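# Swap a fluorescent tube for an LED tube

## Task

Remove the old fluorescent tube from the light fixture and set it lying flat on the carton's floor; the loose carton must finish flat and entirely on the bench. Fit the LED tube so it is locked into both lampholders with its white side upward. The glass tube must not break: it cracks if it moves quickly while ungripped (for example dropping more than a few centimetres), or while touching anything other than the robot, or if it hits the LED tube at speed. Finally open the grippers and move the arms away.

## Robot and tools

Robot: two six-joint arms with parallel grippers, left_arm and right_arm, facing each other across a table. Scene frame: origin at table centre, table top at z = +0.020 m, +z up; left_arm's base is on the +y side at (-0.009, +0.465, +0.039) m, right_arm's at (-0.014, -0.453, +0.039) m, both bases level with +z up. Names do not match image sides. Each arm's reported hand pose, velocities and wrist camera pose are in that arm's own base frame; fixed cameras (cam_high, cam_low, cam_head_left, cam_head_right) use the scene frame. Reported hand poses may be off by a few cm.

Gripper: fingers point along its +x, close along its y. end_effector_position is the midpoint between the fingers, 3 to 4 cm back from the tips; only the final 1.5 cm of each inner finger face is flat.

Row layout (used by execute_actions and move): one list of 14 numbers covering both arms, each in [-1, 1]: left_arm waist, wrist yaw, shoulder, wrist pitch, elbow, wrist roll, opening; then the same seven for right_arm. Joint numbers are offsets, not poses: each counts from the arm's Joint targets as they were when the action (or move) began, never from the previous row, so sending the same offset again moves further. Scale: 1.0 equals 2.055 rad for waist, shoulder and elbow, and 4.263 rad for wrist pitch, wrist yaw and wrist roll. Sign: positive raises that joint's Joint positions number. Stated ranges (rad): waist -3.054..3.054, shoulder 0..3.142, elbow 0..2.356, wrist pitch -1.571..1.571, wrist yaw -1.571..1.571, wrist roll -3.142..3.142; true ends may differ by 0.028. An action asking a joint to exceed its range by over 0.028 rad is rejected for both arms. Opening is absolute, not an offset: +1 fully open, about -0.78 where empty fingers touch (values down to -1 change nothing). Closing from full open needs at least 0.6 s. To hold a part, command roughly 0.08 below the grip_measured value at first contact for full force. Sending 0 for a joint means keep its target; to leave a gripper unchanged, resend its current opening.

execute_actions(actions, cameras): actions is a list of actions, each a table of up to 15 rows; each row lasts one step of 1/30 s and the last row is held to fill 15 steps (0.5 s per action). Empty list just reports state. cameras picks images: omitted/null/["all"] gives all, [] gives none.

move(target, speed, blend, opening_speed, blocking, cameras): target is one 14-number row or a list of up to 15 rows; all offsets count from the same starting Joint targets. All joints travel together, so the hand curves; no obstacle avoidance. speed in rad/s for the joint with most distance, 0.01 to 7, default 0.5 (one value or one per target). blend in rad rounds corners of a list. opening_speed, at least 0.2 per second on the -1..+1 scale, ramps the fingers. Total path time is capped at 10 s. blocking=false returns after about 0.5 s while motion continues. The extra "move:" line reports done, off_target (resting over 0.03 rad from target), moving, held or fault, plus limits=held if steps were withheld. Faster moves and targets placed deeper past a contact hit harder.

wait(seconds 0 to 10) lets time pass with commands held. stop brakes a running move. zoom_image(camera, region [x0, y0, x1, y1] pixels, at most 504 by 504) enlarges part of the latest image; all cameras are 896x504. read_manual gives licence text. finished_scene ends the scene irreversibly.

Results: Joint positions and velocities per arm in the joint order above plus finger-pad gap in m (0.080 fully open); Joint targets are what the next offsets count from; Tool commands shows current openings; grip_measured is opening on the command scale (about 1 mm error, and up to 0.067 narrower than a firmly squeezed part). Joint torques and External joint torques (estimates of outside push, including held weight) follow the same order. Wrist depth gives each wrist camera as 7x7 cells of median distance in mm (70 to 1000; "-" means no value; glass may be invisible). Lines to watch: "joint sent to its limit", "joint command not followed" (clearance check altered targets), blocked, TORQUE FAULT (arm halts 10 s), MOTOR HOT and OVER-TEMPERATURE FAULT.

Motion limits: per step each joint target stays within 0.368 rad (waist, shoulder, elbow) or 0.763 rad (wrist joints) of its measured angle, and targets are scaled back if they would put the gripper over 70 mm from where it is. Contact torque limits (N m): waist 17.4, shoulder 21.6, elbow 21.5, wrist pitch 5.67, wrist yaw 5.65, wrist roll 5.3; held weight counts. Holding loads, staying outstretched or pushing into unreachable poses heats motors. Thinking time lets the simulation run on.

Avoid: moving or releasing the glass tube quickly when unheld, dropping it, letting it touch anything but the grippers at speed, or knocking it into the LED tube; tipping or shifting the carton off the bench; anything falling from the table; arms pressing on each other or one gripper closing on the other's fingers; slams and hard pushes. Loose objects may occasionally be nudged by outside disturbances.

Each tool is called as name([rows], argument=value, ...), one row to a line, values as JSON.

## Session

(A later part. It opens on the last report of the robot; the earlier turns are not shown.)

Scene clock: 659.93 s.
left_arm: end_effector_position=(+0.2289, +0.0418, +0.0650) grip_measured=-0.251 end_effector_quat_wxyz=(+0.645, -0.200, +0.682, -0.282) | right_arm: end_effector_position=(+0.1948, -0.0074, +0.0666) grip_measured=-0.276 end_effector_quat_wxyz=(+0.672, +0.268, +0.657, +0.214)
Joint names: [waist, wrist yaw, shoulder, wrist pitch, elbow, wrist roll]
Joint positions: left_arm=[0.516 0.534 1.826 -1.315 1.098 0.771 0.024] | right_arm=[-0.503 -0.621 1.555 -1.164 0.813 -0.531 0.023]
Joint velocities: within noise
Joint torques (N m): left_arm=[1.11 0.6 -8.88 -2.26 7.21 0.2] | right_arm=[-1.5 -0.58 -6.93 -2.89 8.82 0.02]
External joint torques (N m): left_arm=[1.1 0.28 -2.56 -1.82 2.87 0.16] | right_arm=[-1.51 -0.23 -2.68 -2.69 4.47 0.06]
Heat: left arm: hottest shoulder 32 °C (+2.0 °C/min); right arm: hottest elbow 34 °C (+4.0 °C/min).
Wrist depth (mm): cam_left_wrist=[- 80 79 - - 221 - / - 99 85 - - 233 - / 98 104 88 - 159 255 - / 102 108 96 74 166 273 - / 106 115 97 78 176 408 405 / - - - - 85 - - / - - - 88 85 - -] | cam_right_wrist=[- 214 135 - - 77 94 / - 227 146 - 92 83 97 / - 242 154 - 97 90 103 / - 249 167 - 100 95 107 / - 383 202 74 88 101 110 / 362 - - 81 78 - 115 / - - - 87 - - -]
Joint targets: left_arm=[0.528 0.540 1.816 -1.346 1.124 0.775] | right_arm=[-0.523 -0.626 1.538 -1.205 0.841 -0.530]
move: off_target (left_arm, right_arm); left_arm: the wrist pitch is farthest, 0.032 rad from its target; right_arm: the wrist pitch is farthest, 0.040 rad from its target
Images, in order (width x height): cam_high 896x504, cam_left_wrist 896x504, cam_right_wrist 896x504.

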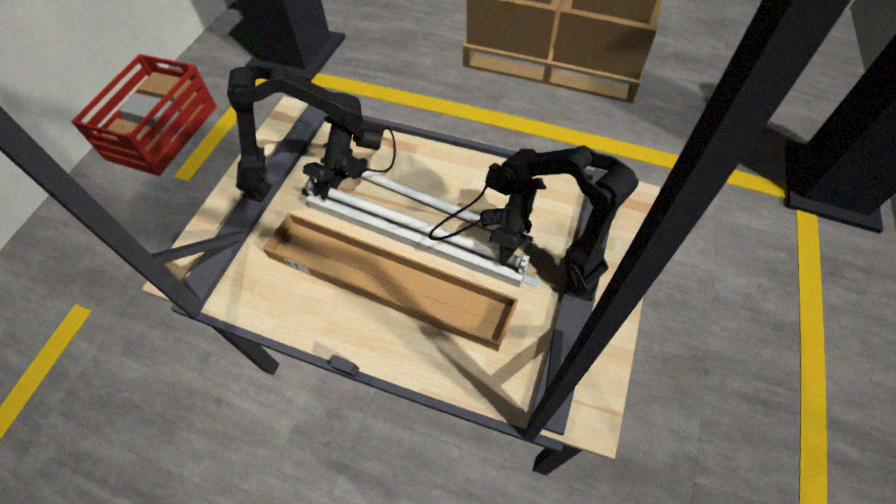

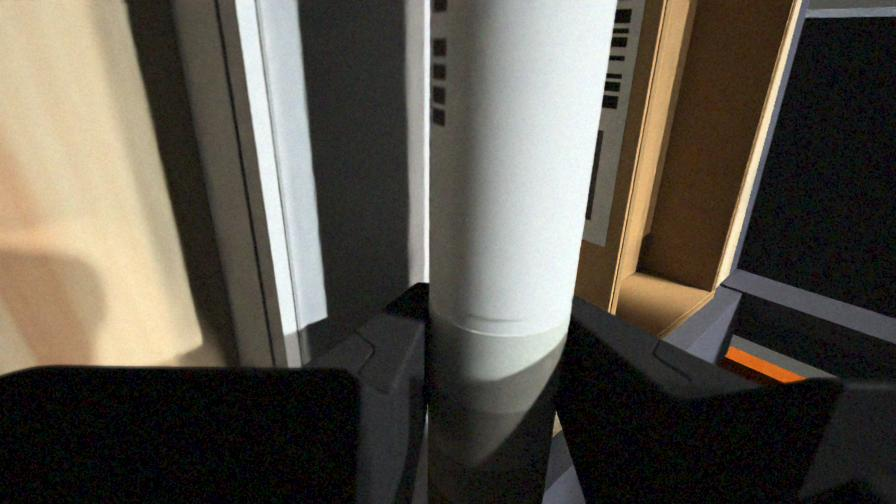

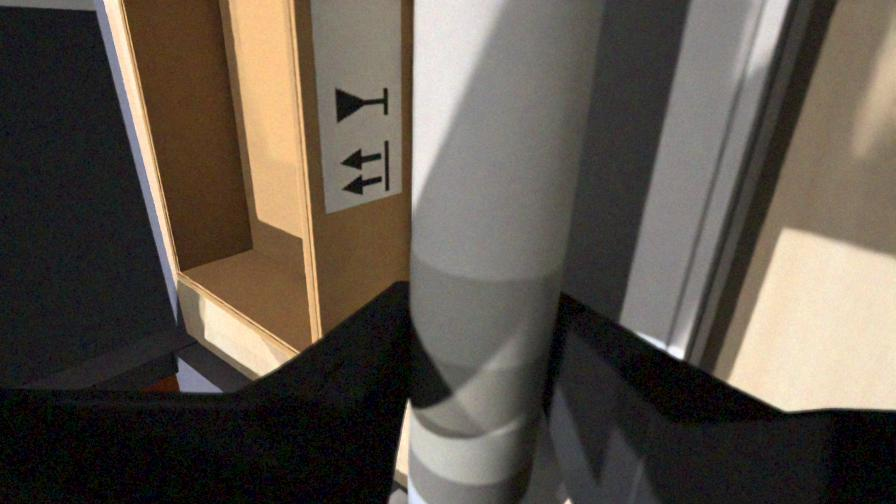

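move([
  [0,0,0.0096,0.0111,-0.0134,0,-0.32,0,0,0.0108,0.0126,-0.0154,0,-0.36],
  [0,0,0.0096,0.0111,-0.0134,0,-0.03,0,0,0.0108,0.0126,-0.0154,0,-0.06],
  [-0.0364,-0.0247,-0.0513,0.0342,-0.0413,-0.0325,-0.03,0.0543,0.0305,-0.0450,0.0261,-0.0233,0.0408,-0.06],
  [-0.0817,-0.0542,-0.1037,0.0534,-0.0671,-0.0640,-0.03,0.1188,0.0663,-0.0842,0.0347,-0.0265,0.0797,-0.06],
  [-0.1350,-0.0885,-0.1449,0.0685,-0.0899,-0.0946,-0.03,0.1911,0.1059,-0.1042,0.0383,-0.0252,0.1171,-0.06],
  [-0.1952,-0.1267,-0.1722,0.0794,-0.1091,-0.1248,-0.03,0.2663,0.1468,-0.1034,0.0368,-0.0192,0.1535,-0.06],
  [-0.1952,-0.1267,-0.1943,0.0255,-0.0197,-0.1248,-0.03,0.2663,0.1468,-0.1221,-0.0173,0.0750,0.1535,-0.06],
], speed=0.5, blend=[0, 0, 0.05, 0.05, 0.05, 0.03, 0], opening_speed=0.6, cameras=["cam_head_left","cam_left_wrist","cam_right_wrist"])

zoom_image(camera="cam_left_wrist", region=[350, 280, 602, 500])

zoom_image(camera="cam_right_wrist", region=[350, 280, 602, 500])

Scene clock: 695.87 s.
left_arm: end_effector_position=(+0.2268, +0.0290, +0.1184) grip_measured=-0.033 end_effector_quat_wxyz=(+0.700, +0.038, +0.711, -0.044) | right_arm: end_effector_position=(+0.1957, +0.0048, +0.1213) grip_measured=-0.063 end_effector_quat_wxyz=(+0.700, +0.036, +0.713, -0.034)
Joint names: [waist, wrist yaw, shoulder, wrist pitch, elbow, wrist roll]
Joint positions: left_arm=[0.131 0.006 1.425 -1.236 1.073 0.247 0.034] | right_arm=[0.021 -0.004 1.296 -1.277 0.984 0.12 0.032]
Joint velocities: within noise
Joint torques (N m): left_arm=[-0.48 -0.22 -6.7 0.17 6.72 -0.13] | right_arm=[0.29 0.14 -5.12 0.18 8.16 0.13]
External joint torques (N m): left_arm=[-0.48 -0.23 -2.17 -0.14 1.1 -0.13] | right_arm=[0.28 0.14 -1.68 -0.13 2.67 0.13]
Heat: left arm: hottest shoulder 36 °C (+4.0 °C/min); right arm: hottest wrist pitch 42 °C (+14.0 °C/min).
Wrist depth (mm): cam_left_wrist=[151 173 175 108 176 170 175 / 160 181 185 113 186 170 186 / 189 192 197 122 199 183 199 / 203 203 211 129 212 199 212 / 221 223 218 134 182 215 222 / - - - 145 87 - 200 / - - - 266 88 - -] | cam_right_wrist=[169 164 175 105 173 176 176 / 179 166 186 112 186 184 189 / 191 167 198 121 198 189 202 / 204 199 212 129 214 199 216 / 197 191 77 136 87 230 233 / - - - 143 80 - 249 / - - - 257 - - -]
Joint targets: left_arm=[0.127 -0.001 1.416 -1.238 1.083 0.243] | right_arm=[0.025 -0.001 1.287 -1.279 0.995 0.124]
move: done
Images, in order (width x height): cam_head_left 896x504, cam_left_wrist 896x504, cam_right_wrist 896x504.

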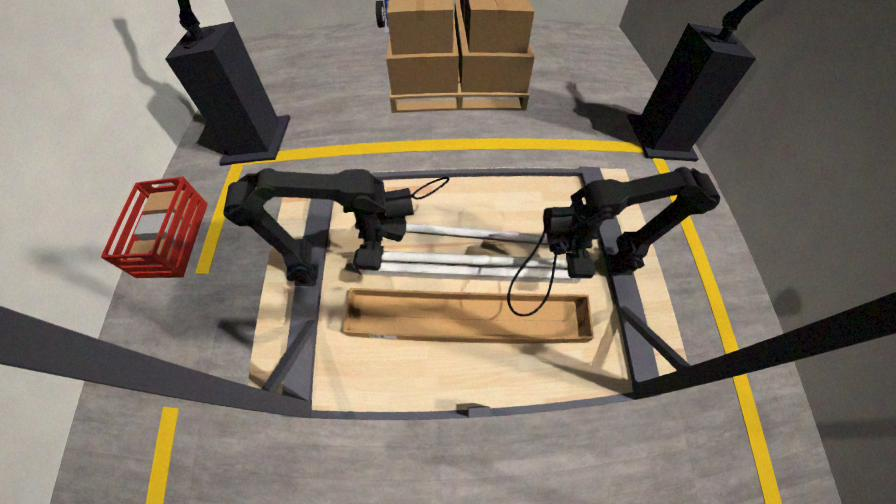

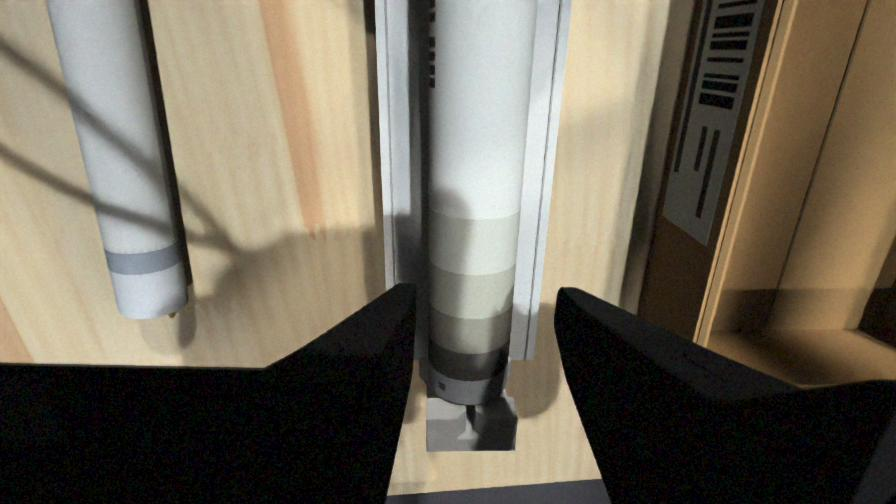

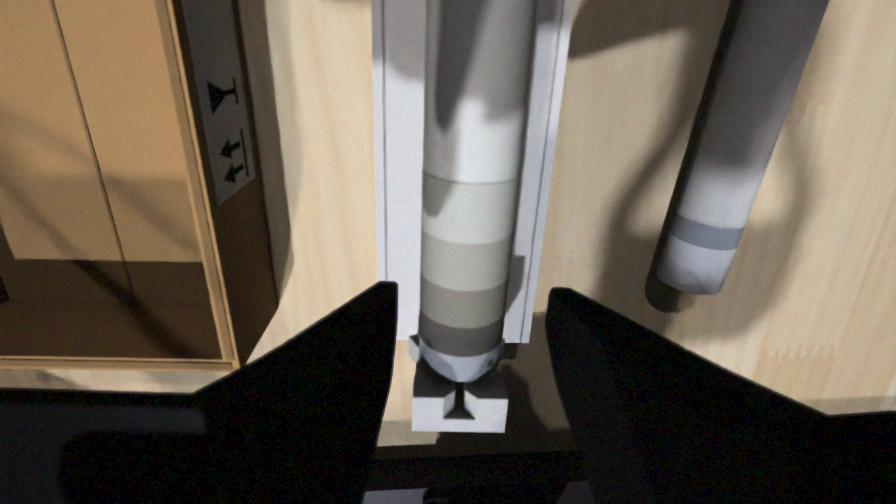

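Scaled by 2.000 from the camera's 896x504 image, which has a finer 1280x720 frame.

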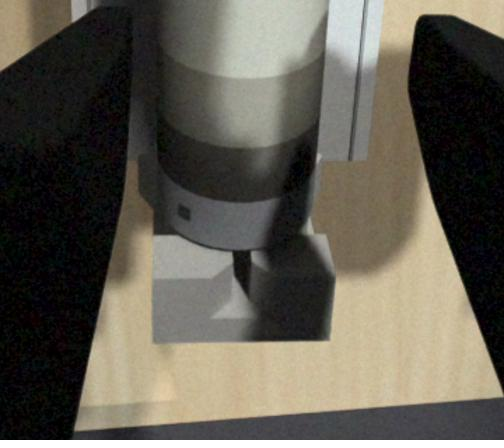

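Scaled by 2.000 from the camera's 896x504 image, which has a finer 1280x720 frame.

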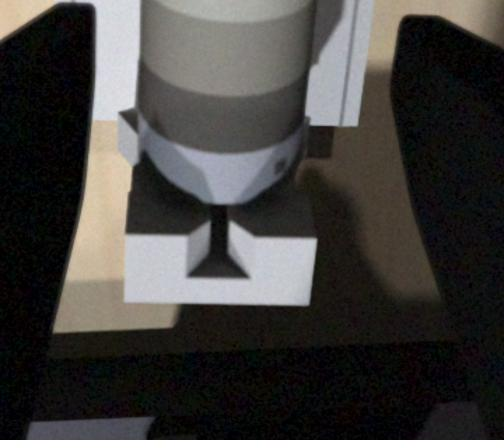

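move([
  [0,0,0,0,0,0,0.4,0,0,0,0,0,0,0.4],
  [-0.0609,-0.0404,0.0105,0.0594,-0.1026,-0.0289,0.4,0.0697,0.0397,0.0381,0.0482,-0.0844,0.0348,0.4],
  [-0.0609,-0.0404,0.0105,0.0594,-0.1026,-0.0289,-0.32,0.0697,0.0397,0.0381,0.0482,-0.0844,0.0348,-0.36],
], speed=0.4, opening_speed=1.0, cameras=["cam_left_wrist","cam_right_wrist"])

Scene clock: 817.50 s.
left_arm: end_effector_position=(+0.2303, +0.0257, +0.0719) grip_measured=-0.233 end_effector_quat_wxyz=(+0.712, +0.099, +0.695, +0.020) | right_arm: end_effector_position=(+0.1998, +0.0078, +0.0733) grip_measured=-0.275 end_effector_quat_wxyz=(+0.704, -0.025, +0.703, -0.096)
Joint names: [waist, wrist yaw, shoulder, wrist pitch, elbow, wrist roll]
Joint positions: left_arm=[0.004 -0.166 1.43 -0.987 0.88 0.119 0.025] | right_arm=[0.165 0.168 1.359 -1.076 0.828 0.269 0.023]
Joint velocities: within noise
Joint torques (N m): left_arm=[-0.23 -0.38 -4.35 0.54 4.58 0.02] | right_arm=[0.2 0.19 -3.54 0.41 5.59 0.16]
External joint torques (N m): left_arm=[-0.2 -0.29 0.15 0.16 -0.92 0.03] | right_arm=[0.19 0.07 0.16 0.13 0.29 0.15]
Heat: left arm: hottest shoulder 33 °C (-1.0 °C/min); right arm: hottest elbow 38 °C (+0.0 °C/min).
Wrist depth (mm): cam_left_wrist=[132 149 145 - 99 128 124 / 138 156 153 - 104 136 128 / 147 164 162 - 75 143 126 / 184 174 171 87 117 150 124 / 201 186 181 82 90 160 123 / - - - - 87 - - / - - - 94 87 - -] | cam_right_wrist=[118 123 97 - 144 146 132 / 123 129 103 - 152 153 165 / 121 137 138 - 157 159 179 / 119 144 148 - 169 160 193 / - 153 154 81 86 174 210 / - - - 87 85 - 225 / - - - 95 - - -]
Joint targets: left_arm=[0.002 -0.173 1.438 -0.984 0.872 0.120] | right_arm=[0.168 0.169 1.365 -1.073 0.822 0.272]
move: done
Images, in order (width x height): cam_left_wrist 896x504, cam_right_wrist 896x504.

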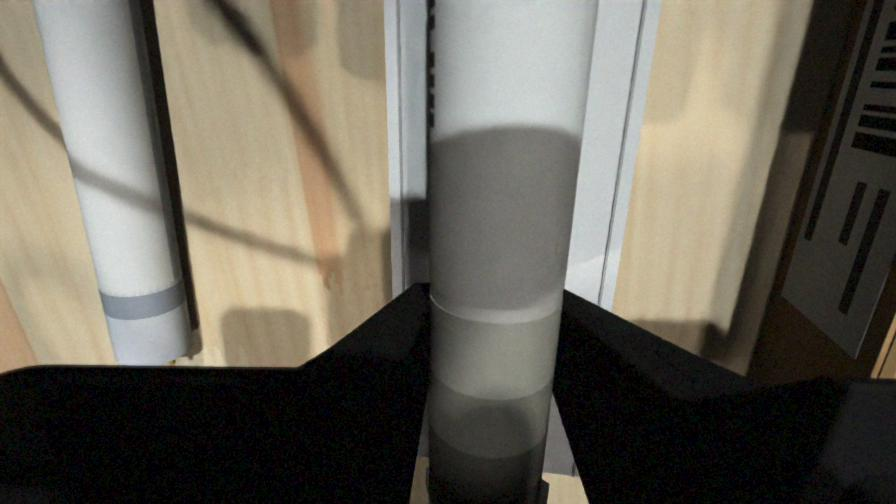

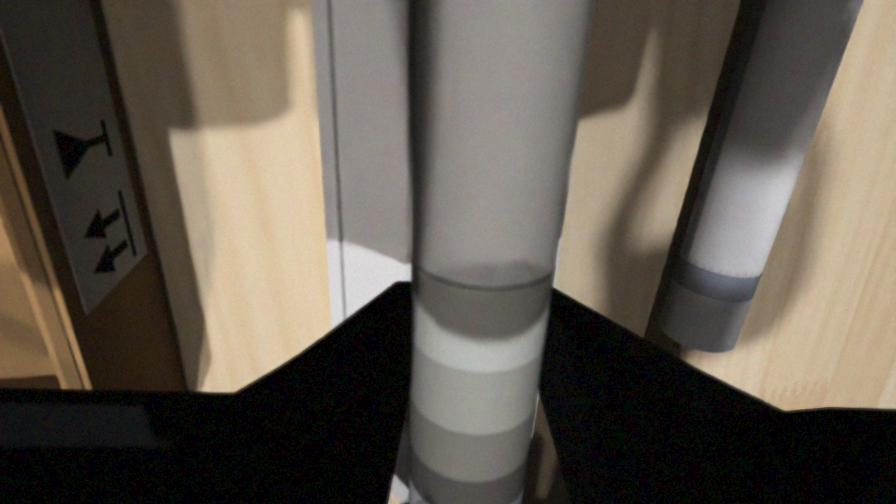

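move([
  [0.0925,0.0601,0.0230,-0.0118,0.0245,0.0444,-0.32,-0.1074,-0.0601,-0.0226,0.0071,-0.0132,-0.0527,-0.36],
  [0.1734,0.1131,0.0788,-0.0329,0.0567,0.0892,-0.32,-0.2148,-0.1202,-0.0012,0.0036,-0.0171,-0.1071,-0.36],
  [0.2403,0.1583,0.1646,-0.0654,0.0977,0.1395,-0.32,-0.3112,-0.1756,0.0676,-0.0123,-0.0104,-0.1691,-0.36],
], speed=0.35, blend=[0.05, 0.05, 0], cameras=["cam_head_left","cam_left_wrist","cam_right_wrist"])

Scene clock: 832.23 s.
left_arm: end_effector_position=(+0.2298, +0.0408, +0.0674) grip_measured=-0.233 end_effector_quat_wxyz=(+0.661, -0.177, +0.682, -0.256) | right_arm: end_effector_position=(+0.1977, -0.0082, +0.0686) grip_measured=-0.275 end_effector_quat_wxyz=(+0.688, +0.248, +0.657, +0.183)
Joint names: [waist, wrist yaw, shoulder, wrist pitch, elbow, wrist roll]
Joint positions: left_arm=[0.492 0.503 1.761 -1.262 1.068 0.709 0.025] | right_arm=[-0.47 -0.578 1.493 -1.121 0.801 -0.447 0.023]
Joint velocities: within noise
Joint torques (N m): left_arm=[0.34 0.33 -5.22 -0.25 5.12 0.2] | right_arm=[0.07 -0.37 -3.35 -0.34 5.49 -0.09]
External joint torques (N m): left_arm=[0.32 0.01 0.81 0.06 0.57 0.17] | right_arm=[0.05 -0.02 0.72 -0.3 0.82 -0.06]
Heat: left arm: hottest shoulder 32 °C (-2.0 °C/min); right arm: hottest elbow 36 °C (-3.0 °C/min).
Wrist depth (mm): cam_left_wrist=[96 102 87 - 150 218 335 / - 106 92 - 161 231 - / 104 113 97 - 158 246 - / 107 120 108 108 165 258 - / 112 124 112 82 86 267 414 / - - - - 86 - - / - - - 94 87 - -] | cam_right_wrist=[309 214 140 - 92 86 102 / - 223 148 - 96 93 104 / - 236 158 - 99 97 111 / - 248 169 - 104 122 113 / - 242 163 82 86 129 119 / - - - 87 84 - 120 / - - - 95 - - -]
Joint targets: left_arm=[0.496 0.502 1.776 -1.263 1.073 0.714] | right_arm=[-0.471 -0.580 1.504 -1.126 0.800 -0.448]
move: done
Images, in order (width x height): cam_head_left 896x504, cam_left_wrist 896x504, cam_right_wrist 896x504.

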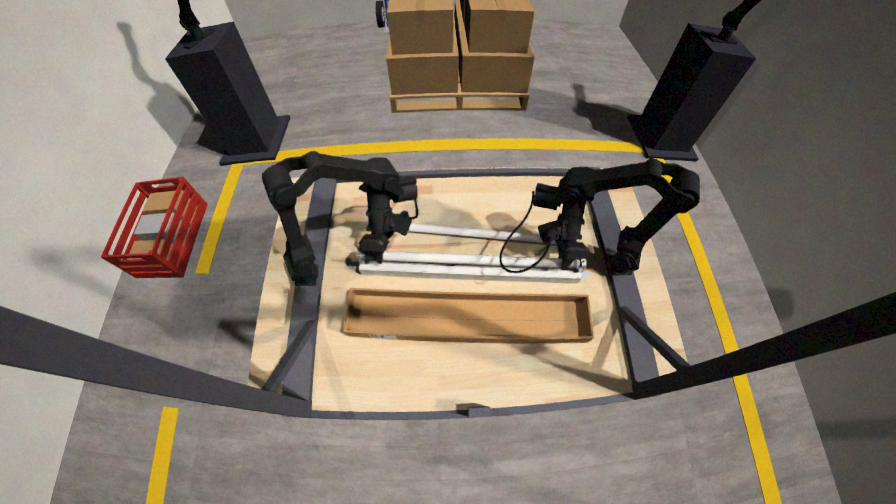

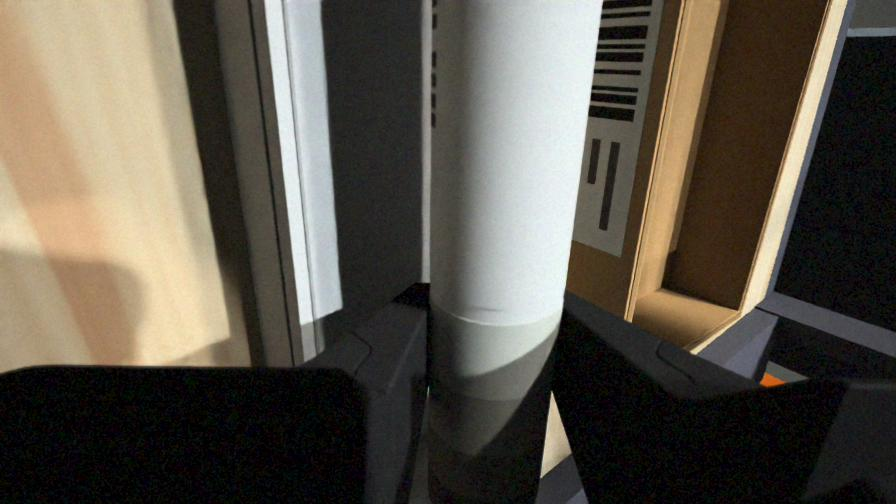

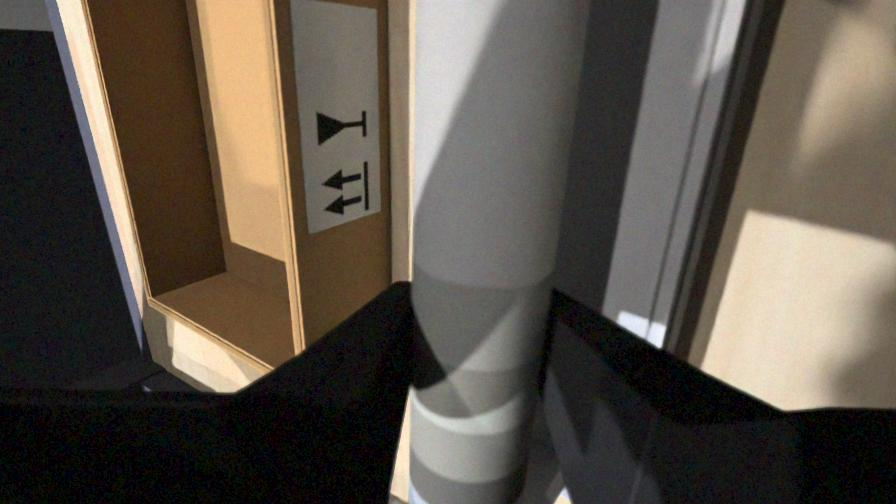

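move([
  [0.0134,0.0093,0.0247,-0.0095,0.0109,0.0133,-0.34,-0.0203,-0.0116,0.0235,-0.0059,0.0038,-0.0167,-0.38],
  [0.0134,0.0093,0.0145,-0.0206,0.0237,0.0133,-0.34,-0.0203,-0.0116,0.0120,-0.0186,0.0187,-0.0167,-0.38],
], speed=0.15, cameras=["cam_high","cam_head_right","cam_left_wrist","cam_right_wrist"])

Scene clock: 862.37 s.
left_arm: end_effector_position=(+0.2310, +0.0421, +0.0741) grip_measured=-0.233 end_effector_quat_wxyz=(+0.649, -0.202, +0.678, -0.281) | right_arm: end_effector_position=(+0.1965, -0.0092, +0.0750) grip_measured=-0.275 end_effector_quat_wxyz=(+0.674, +0.272, +0.654, +0.209)
Joint names: [waist, wrist yaw, shoulder, wrist pitch, elbow, wrist roll]
Joint positions: left_arm=[0.518 0.544 1.81 -1.342 1.118 0.768 0.025] | right_arm=[-0.511 -0.625 1.539 -1.196 0.835 -0.523 0.023]
Joint velocities: within noise
Joint torques (N m): left_arm=[0.46 0.31 -7.98 -0.86 4.88 0.17] | right_arm=[-0.08 -0.51 -6.1 -0.82 6.02 0.04]
External joint torques (N m): left_arm=[0.45 -0.01 -1.77 -0.44 0.5 0.14] | right_arm=[-0.05 -0.15 -1.88 -0.65 1.52 0.07]
Heat: left arm: hottest shoulder 32 °C (-2.0 °C/min); right arm: hottest elbow 32 °C (-7.1 °C/min).
Wrist depth (mm): cam_left_wrist=[99 102 94 - - 232 - / - 107 96 - 163 247 - / 106 114 103 - 164 267 - / 109 121 109 118 179 287 - / 114 127 111 82 90 422 413 / - - - - 86 - - / - - - 94 87 - -] | cam_right_wrist=[- 224 212 - 98 90 103 / - 237 224 - 104 94 107 / - 249 170 - 105 98 113 / - 264 253 - 108 115 116 / - 403 - 81 84 129 121 / - - - 87 84 - 123 / - - - 101 - - -]
Joint targets: left_arm=[0.523 0.542 1.806 -1.351 1.122 0.771] | right_arm=[-0.513 -0.629 1.529 -1.205 0.839 -0.520]
move: done
Images, in order (width x height): cam_head_right 896x504, cam_high 896x504, cam_left_wrist 896x504, cam_right_wrist 896x504.

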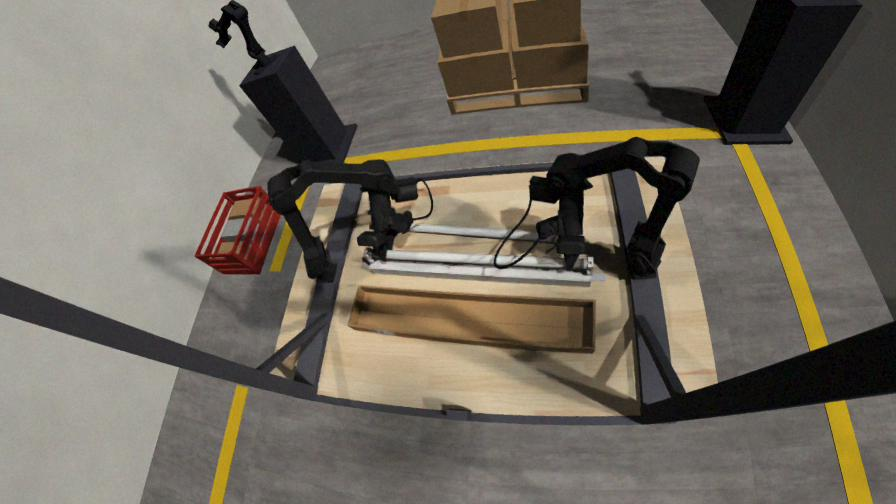

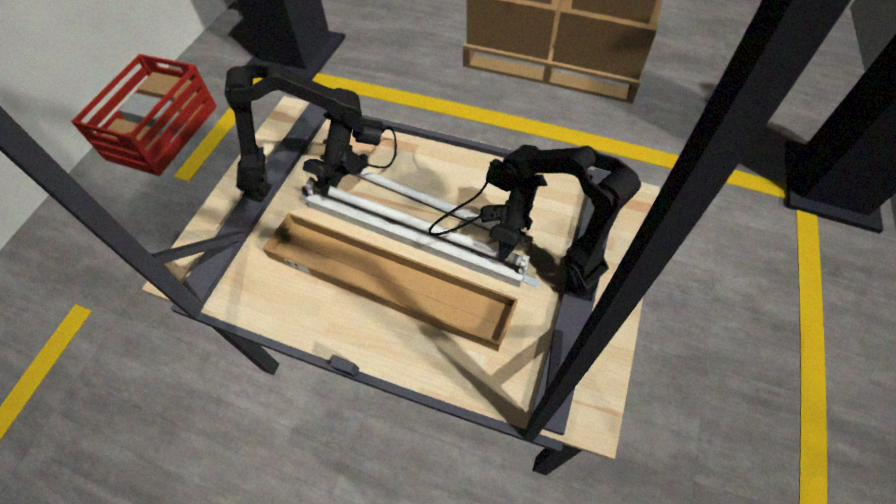

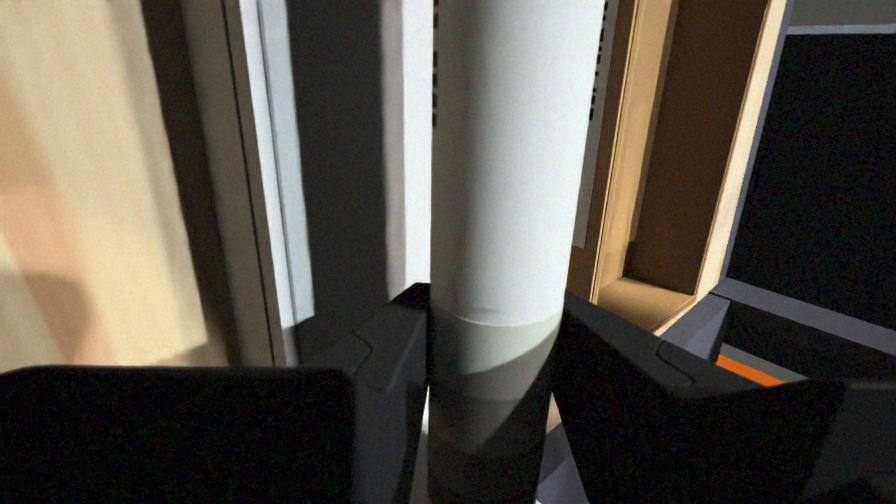

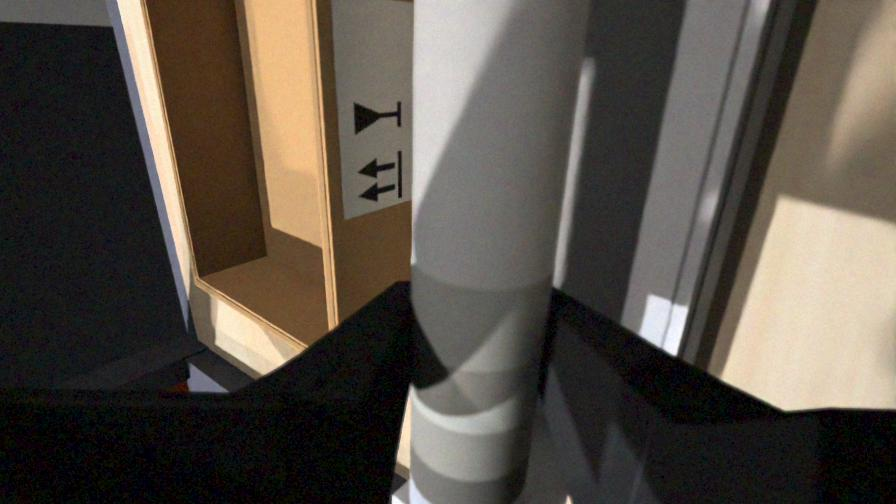

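move(target=[0,0,-0.0135,-0.0166,0.0209,0,-0.34,0,0,-0.0150,-0.0188,0.0237,0,-0.38], speed=0.12, cameras=["cam_high","cam_head_left"])

zoom_image(camera="cam_high", region=[260, 140, 560, 320])

zoom_image(camera="cam_head_left", region=[340, 220, 600, 300])

Scene clock: 904.03 s.
left_arm: end_effector_position=(+0.2314, +0.0426, +0.0907) grip_measured=-0.233 end_effector_quat_wxyz=(+0.647, -0.204, +0.678, -0.282) | right_arm: end_effector_position=(+0.1960, -0.0086, +0.0928) grip_measured=-0.275 end_effector_quat_wxyz=(+0.673, +0.275, +0.654, +0.210)
Joint names: [waist, wrist yaw, shoulder, wrist pitch, elbow, wrist roll]
Joint positions: left_arm=[0.52 0.545 1.789 -1.412 1.162 0.77 0.025] | right_arm=[-0.512 -0.628 1.508 -1.277 0.882 -0.523 0.023]
Joint velocities: within noise
Joint torques (N m): left_arm=[0.22 0.27 -8.89 -0.89 4.84 0.08] | right_arm=[0 -0.43 -5.94 -0.66 6.38 0.09]
External joint torques (N m): left_arm=[0.23 -0.06 -2.62 -0.46 0.28 0.04] | right_arm=[-0.01 -0.07 -1.77 -0.47 1.74 0.12]
Heat: left arm: hottest shoulder 35 °C (+3.0 °C/min); right arm: hottest shoulder 32 °C (+3.0 °C/min).
Wrist depth (mm): cam_left_wrist=[111 103 112 - - 250 - / 114 111 113 - 257 266 - / 120 126 116 - 80 412 - / 124 133 124 - 286 462 - / 130 141 123 82 90 445 417 / - - - - 86 - - / - - - 94 87 - -] | cam_right_wrist=[- 236 239 - 115 105 114 / - 249 254 - 120 107 122 / - 377 265 - 119 114 126 / - 412 271 - 129 122 129 / - - - 81 86 137 133 / - - - 87 84 - 138 / - - - 96 - - -]
Joint targets: left_arm=[0.523 0.542 1.778 -1.422 1.165 0.771] | right_arm=[-0.513 -0.630 1.498 -1.285 0.887 -0.520]
move: done
Images, in order (width x height): cam_head_left 896x504, cam_high 896x504.

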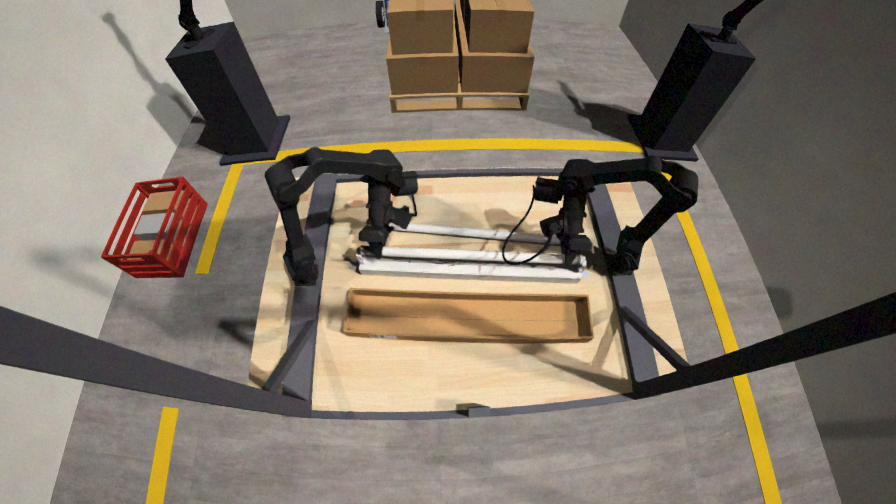

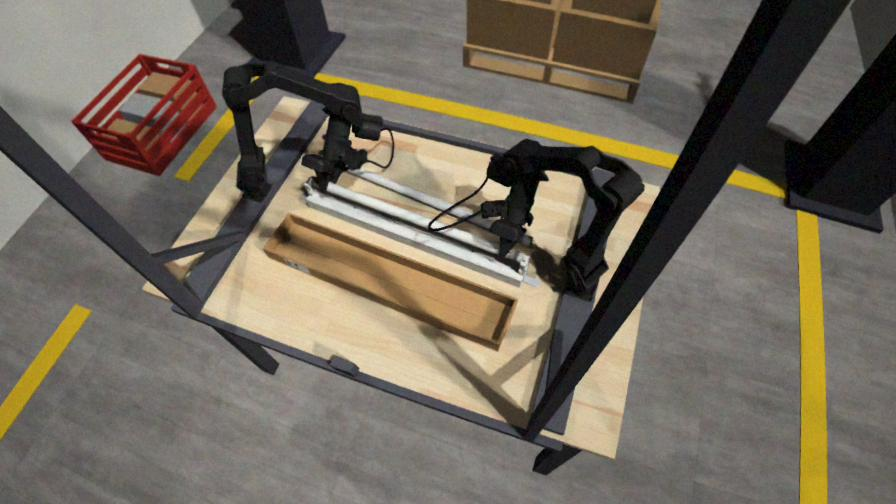

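Scaled by 1.680 from the camera's 896x504 image, which has a finer 1280x720 frame.

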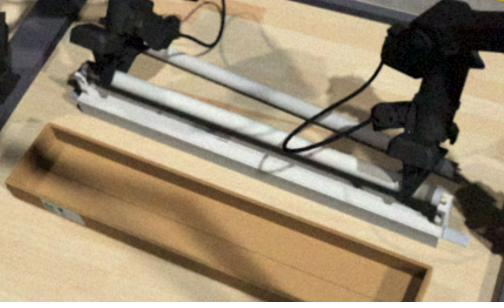

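Scaled by 1.938 from the camera's 896x504 image, which has a finer 1280x720 frame.

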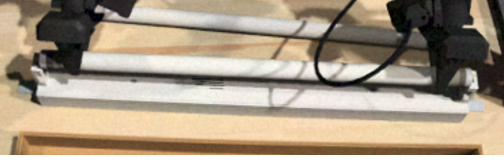

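move([
  [-0.0801,-0.0546,-0.1121,0.0216,-0.0111,-0.0635,-0.34,0.1165,0.0672,-0.0891,0.0027,0.0330,0.0787,-0.38],
  [-0.1910,-0.1271,-0.1765,0.0373,-0.0281,-0.1231,-0.34,0.2607,0.1478,-0.1033,-0.0036,0.0623,0.1508,-0.38],
], speed=0.35, blend=[0.05, 0])

Scene clock: 915.40 s.
left_arm: end_effector_position=(+0.2313, +0.0305, +0.1286) grip_measured=-0.233 end_effector_quat_wxyz=(+0.705, +0.038, +0.707, -0.043) | right_arm: end_effector_position=(+0.1973, +0.0044, +0.1273) grip_measured=-0.275 end_effector_quat_wxyz=(+0.702, +0.036, +0.711, -0.034)
Joint names: [waist, wrist yaw, shoulder, wrist pitch, elbow, wrist roll]
Joint positions: left_arm=[0.135 0.006 1.427 -1.262 1.116 0.249 0.025] | right_arm=[0.019 -0.003 1.295 -1.295 1.007 0.118 0.023]
Joint velocities: within noise
Joint torques (N m): left_arm=[-0.44 -0.2 -7.16 0.27 4.61 -0.11] | right_arm=[0.23 0.14 -5.25 -0.05 7.71 0.14]
External joint torques (N m): left_arm=[-0.44 -0.22 -2.56 -0.05 -1.04 -0.1] | right_arm=[0.2 0.15 -1.79 -0.35 2.22 0.14]
Heat: left arm: hottest shoulder 35 °C (+3.0 °C/min); right arm: hottest elbow 32 °C (-1.0 °C/min).
Wrist depth (mm): cam_left_wrist=[164 183 186 - 188 174 186 / 190 190 195 - 200 187 196 / 204 199 208 - 207 187 208 / 218 204 220 - 222 216 222 / 232 234 230 82 95 221 232 / - - - - 86 - - / - - - 94 87 - -] | cam_right_wrist=[175 163 181 - 182 179 182 / 185 180 192 - 194 183 195 / 201 193 203 - 204 191 208 / 211 205 216 - 218 203 223 / 202 195 206 81 86 236 239 / 246 - - 87 84 - 253 / - - - 99 - - -]
Joint targets: left_arm=[0.131 0.000 1.416 -1.263 1.107 0.246] | right_arm=[0.023 0.001 1.286 -1.300 1.016 0.123]
move: done

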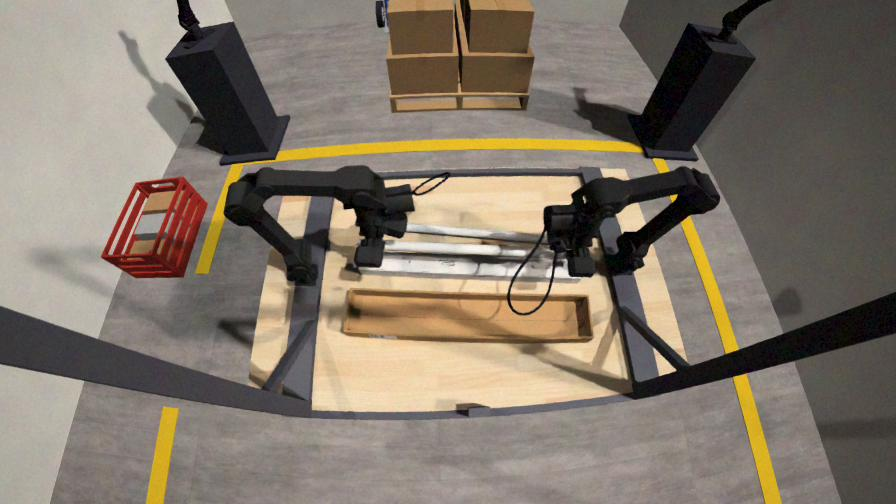

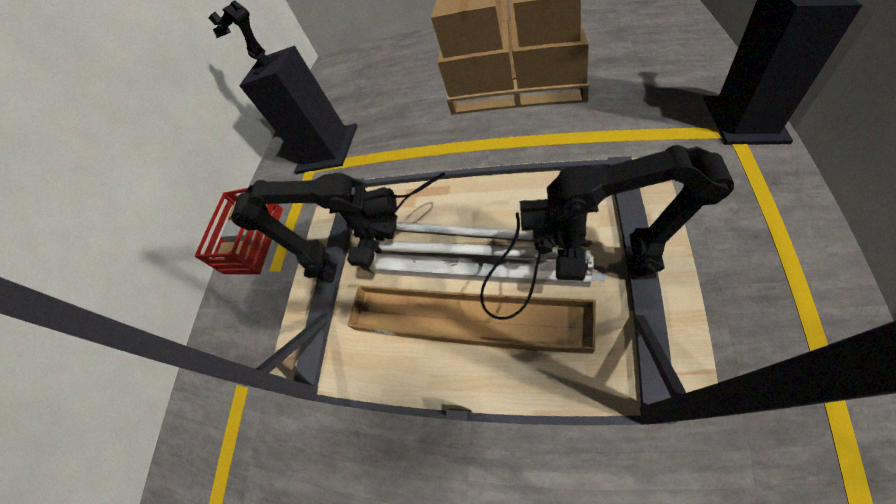

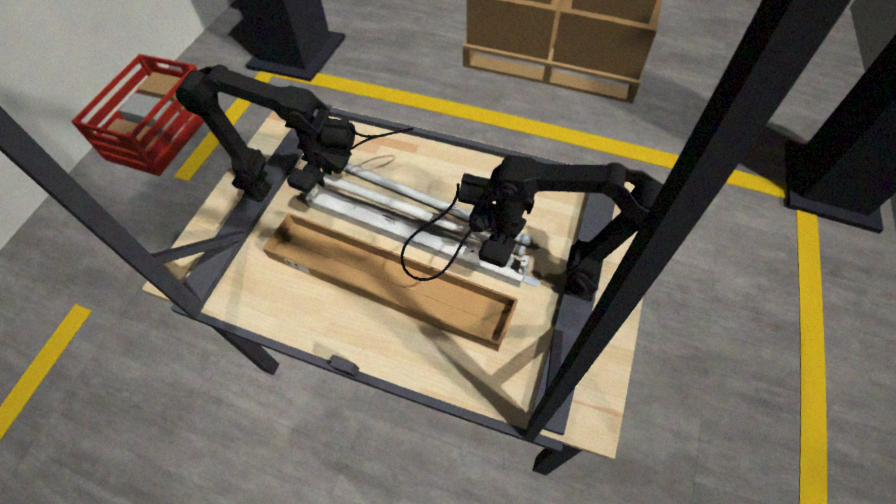

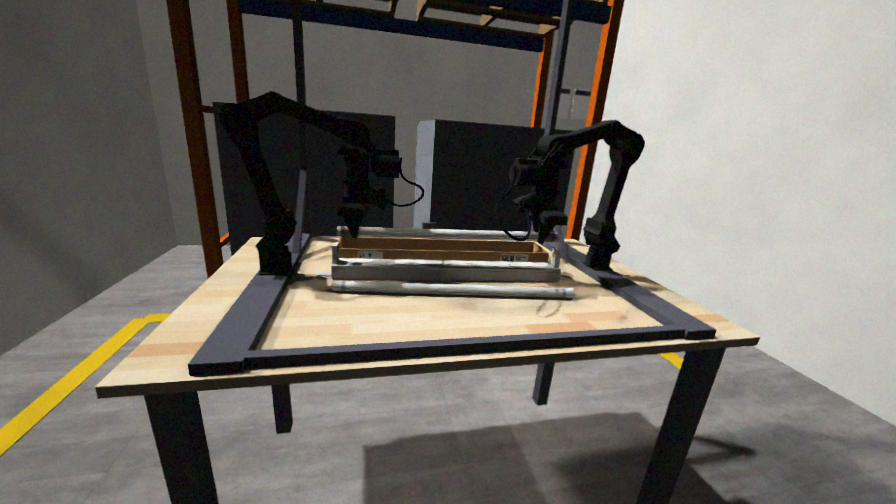

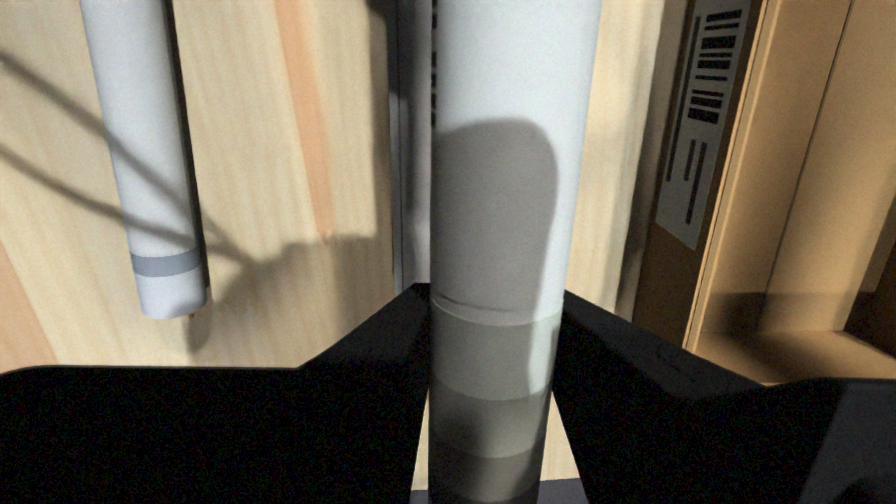

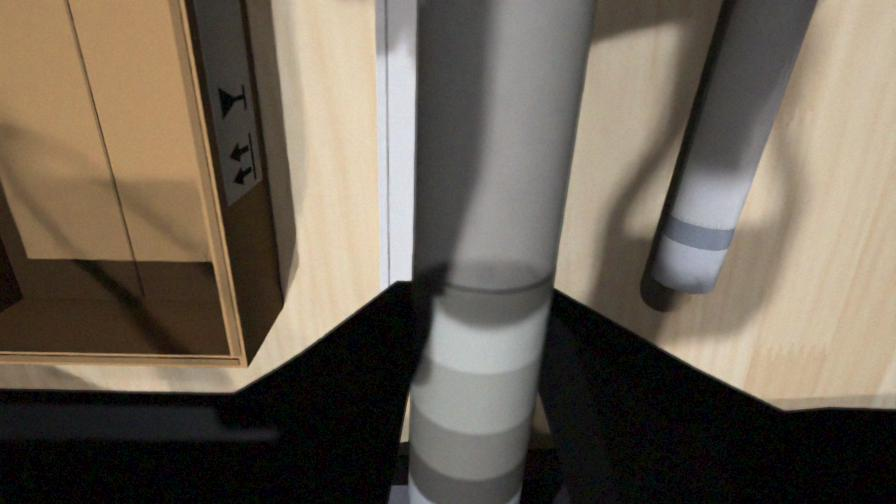

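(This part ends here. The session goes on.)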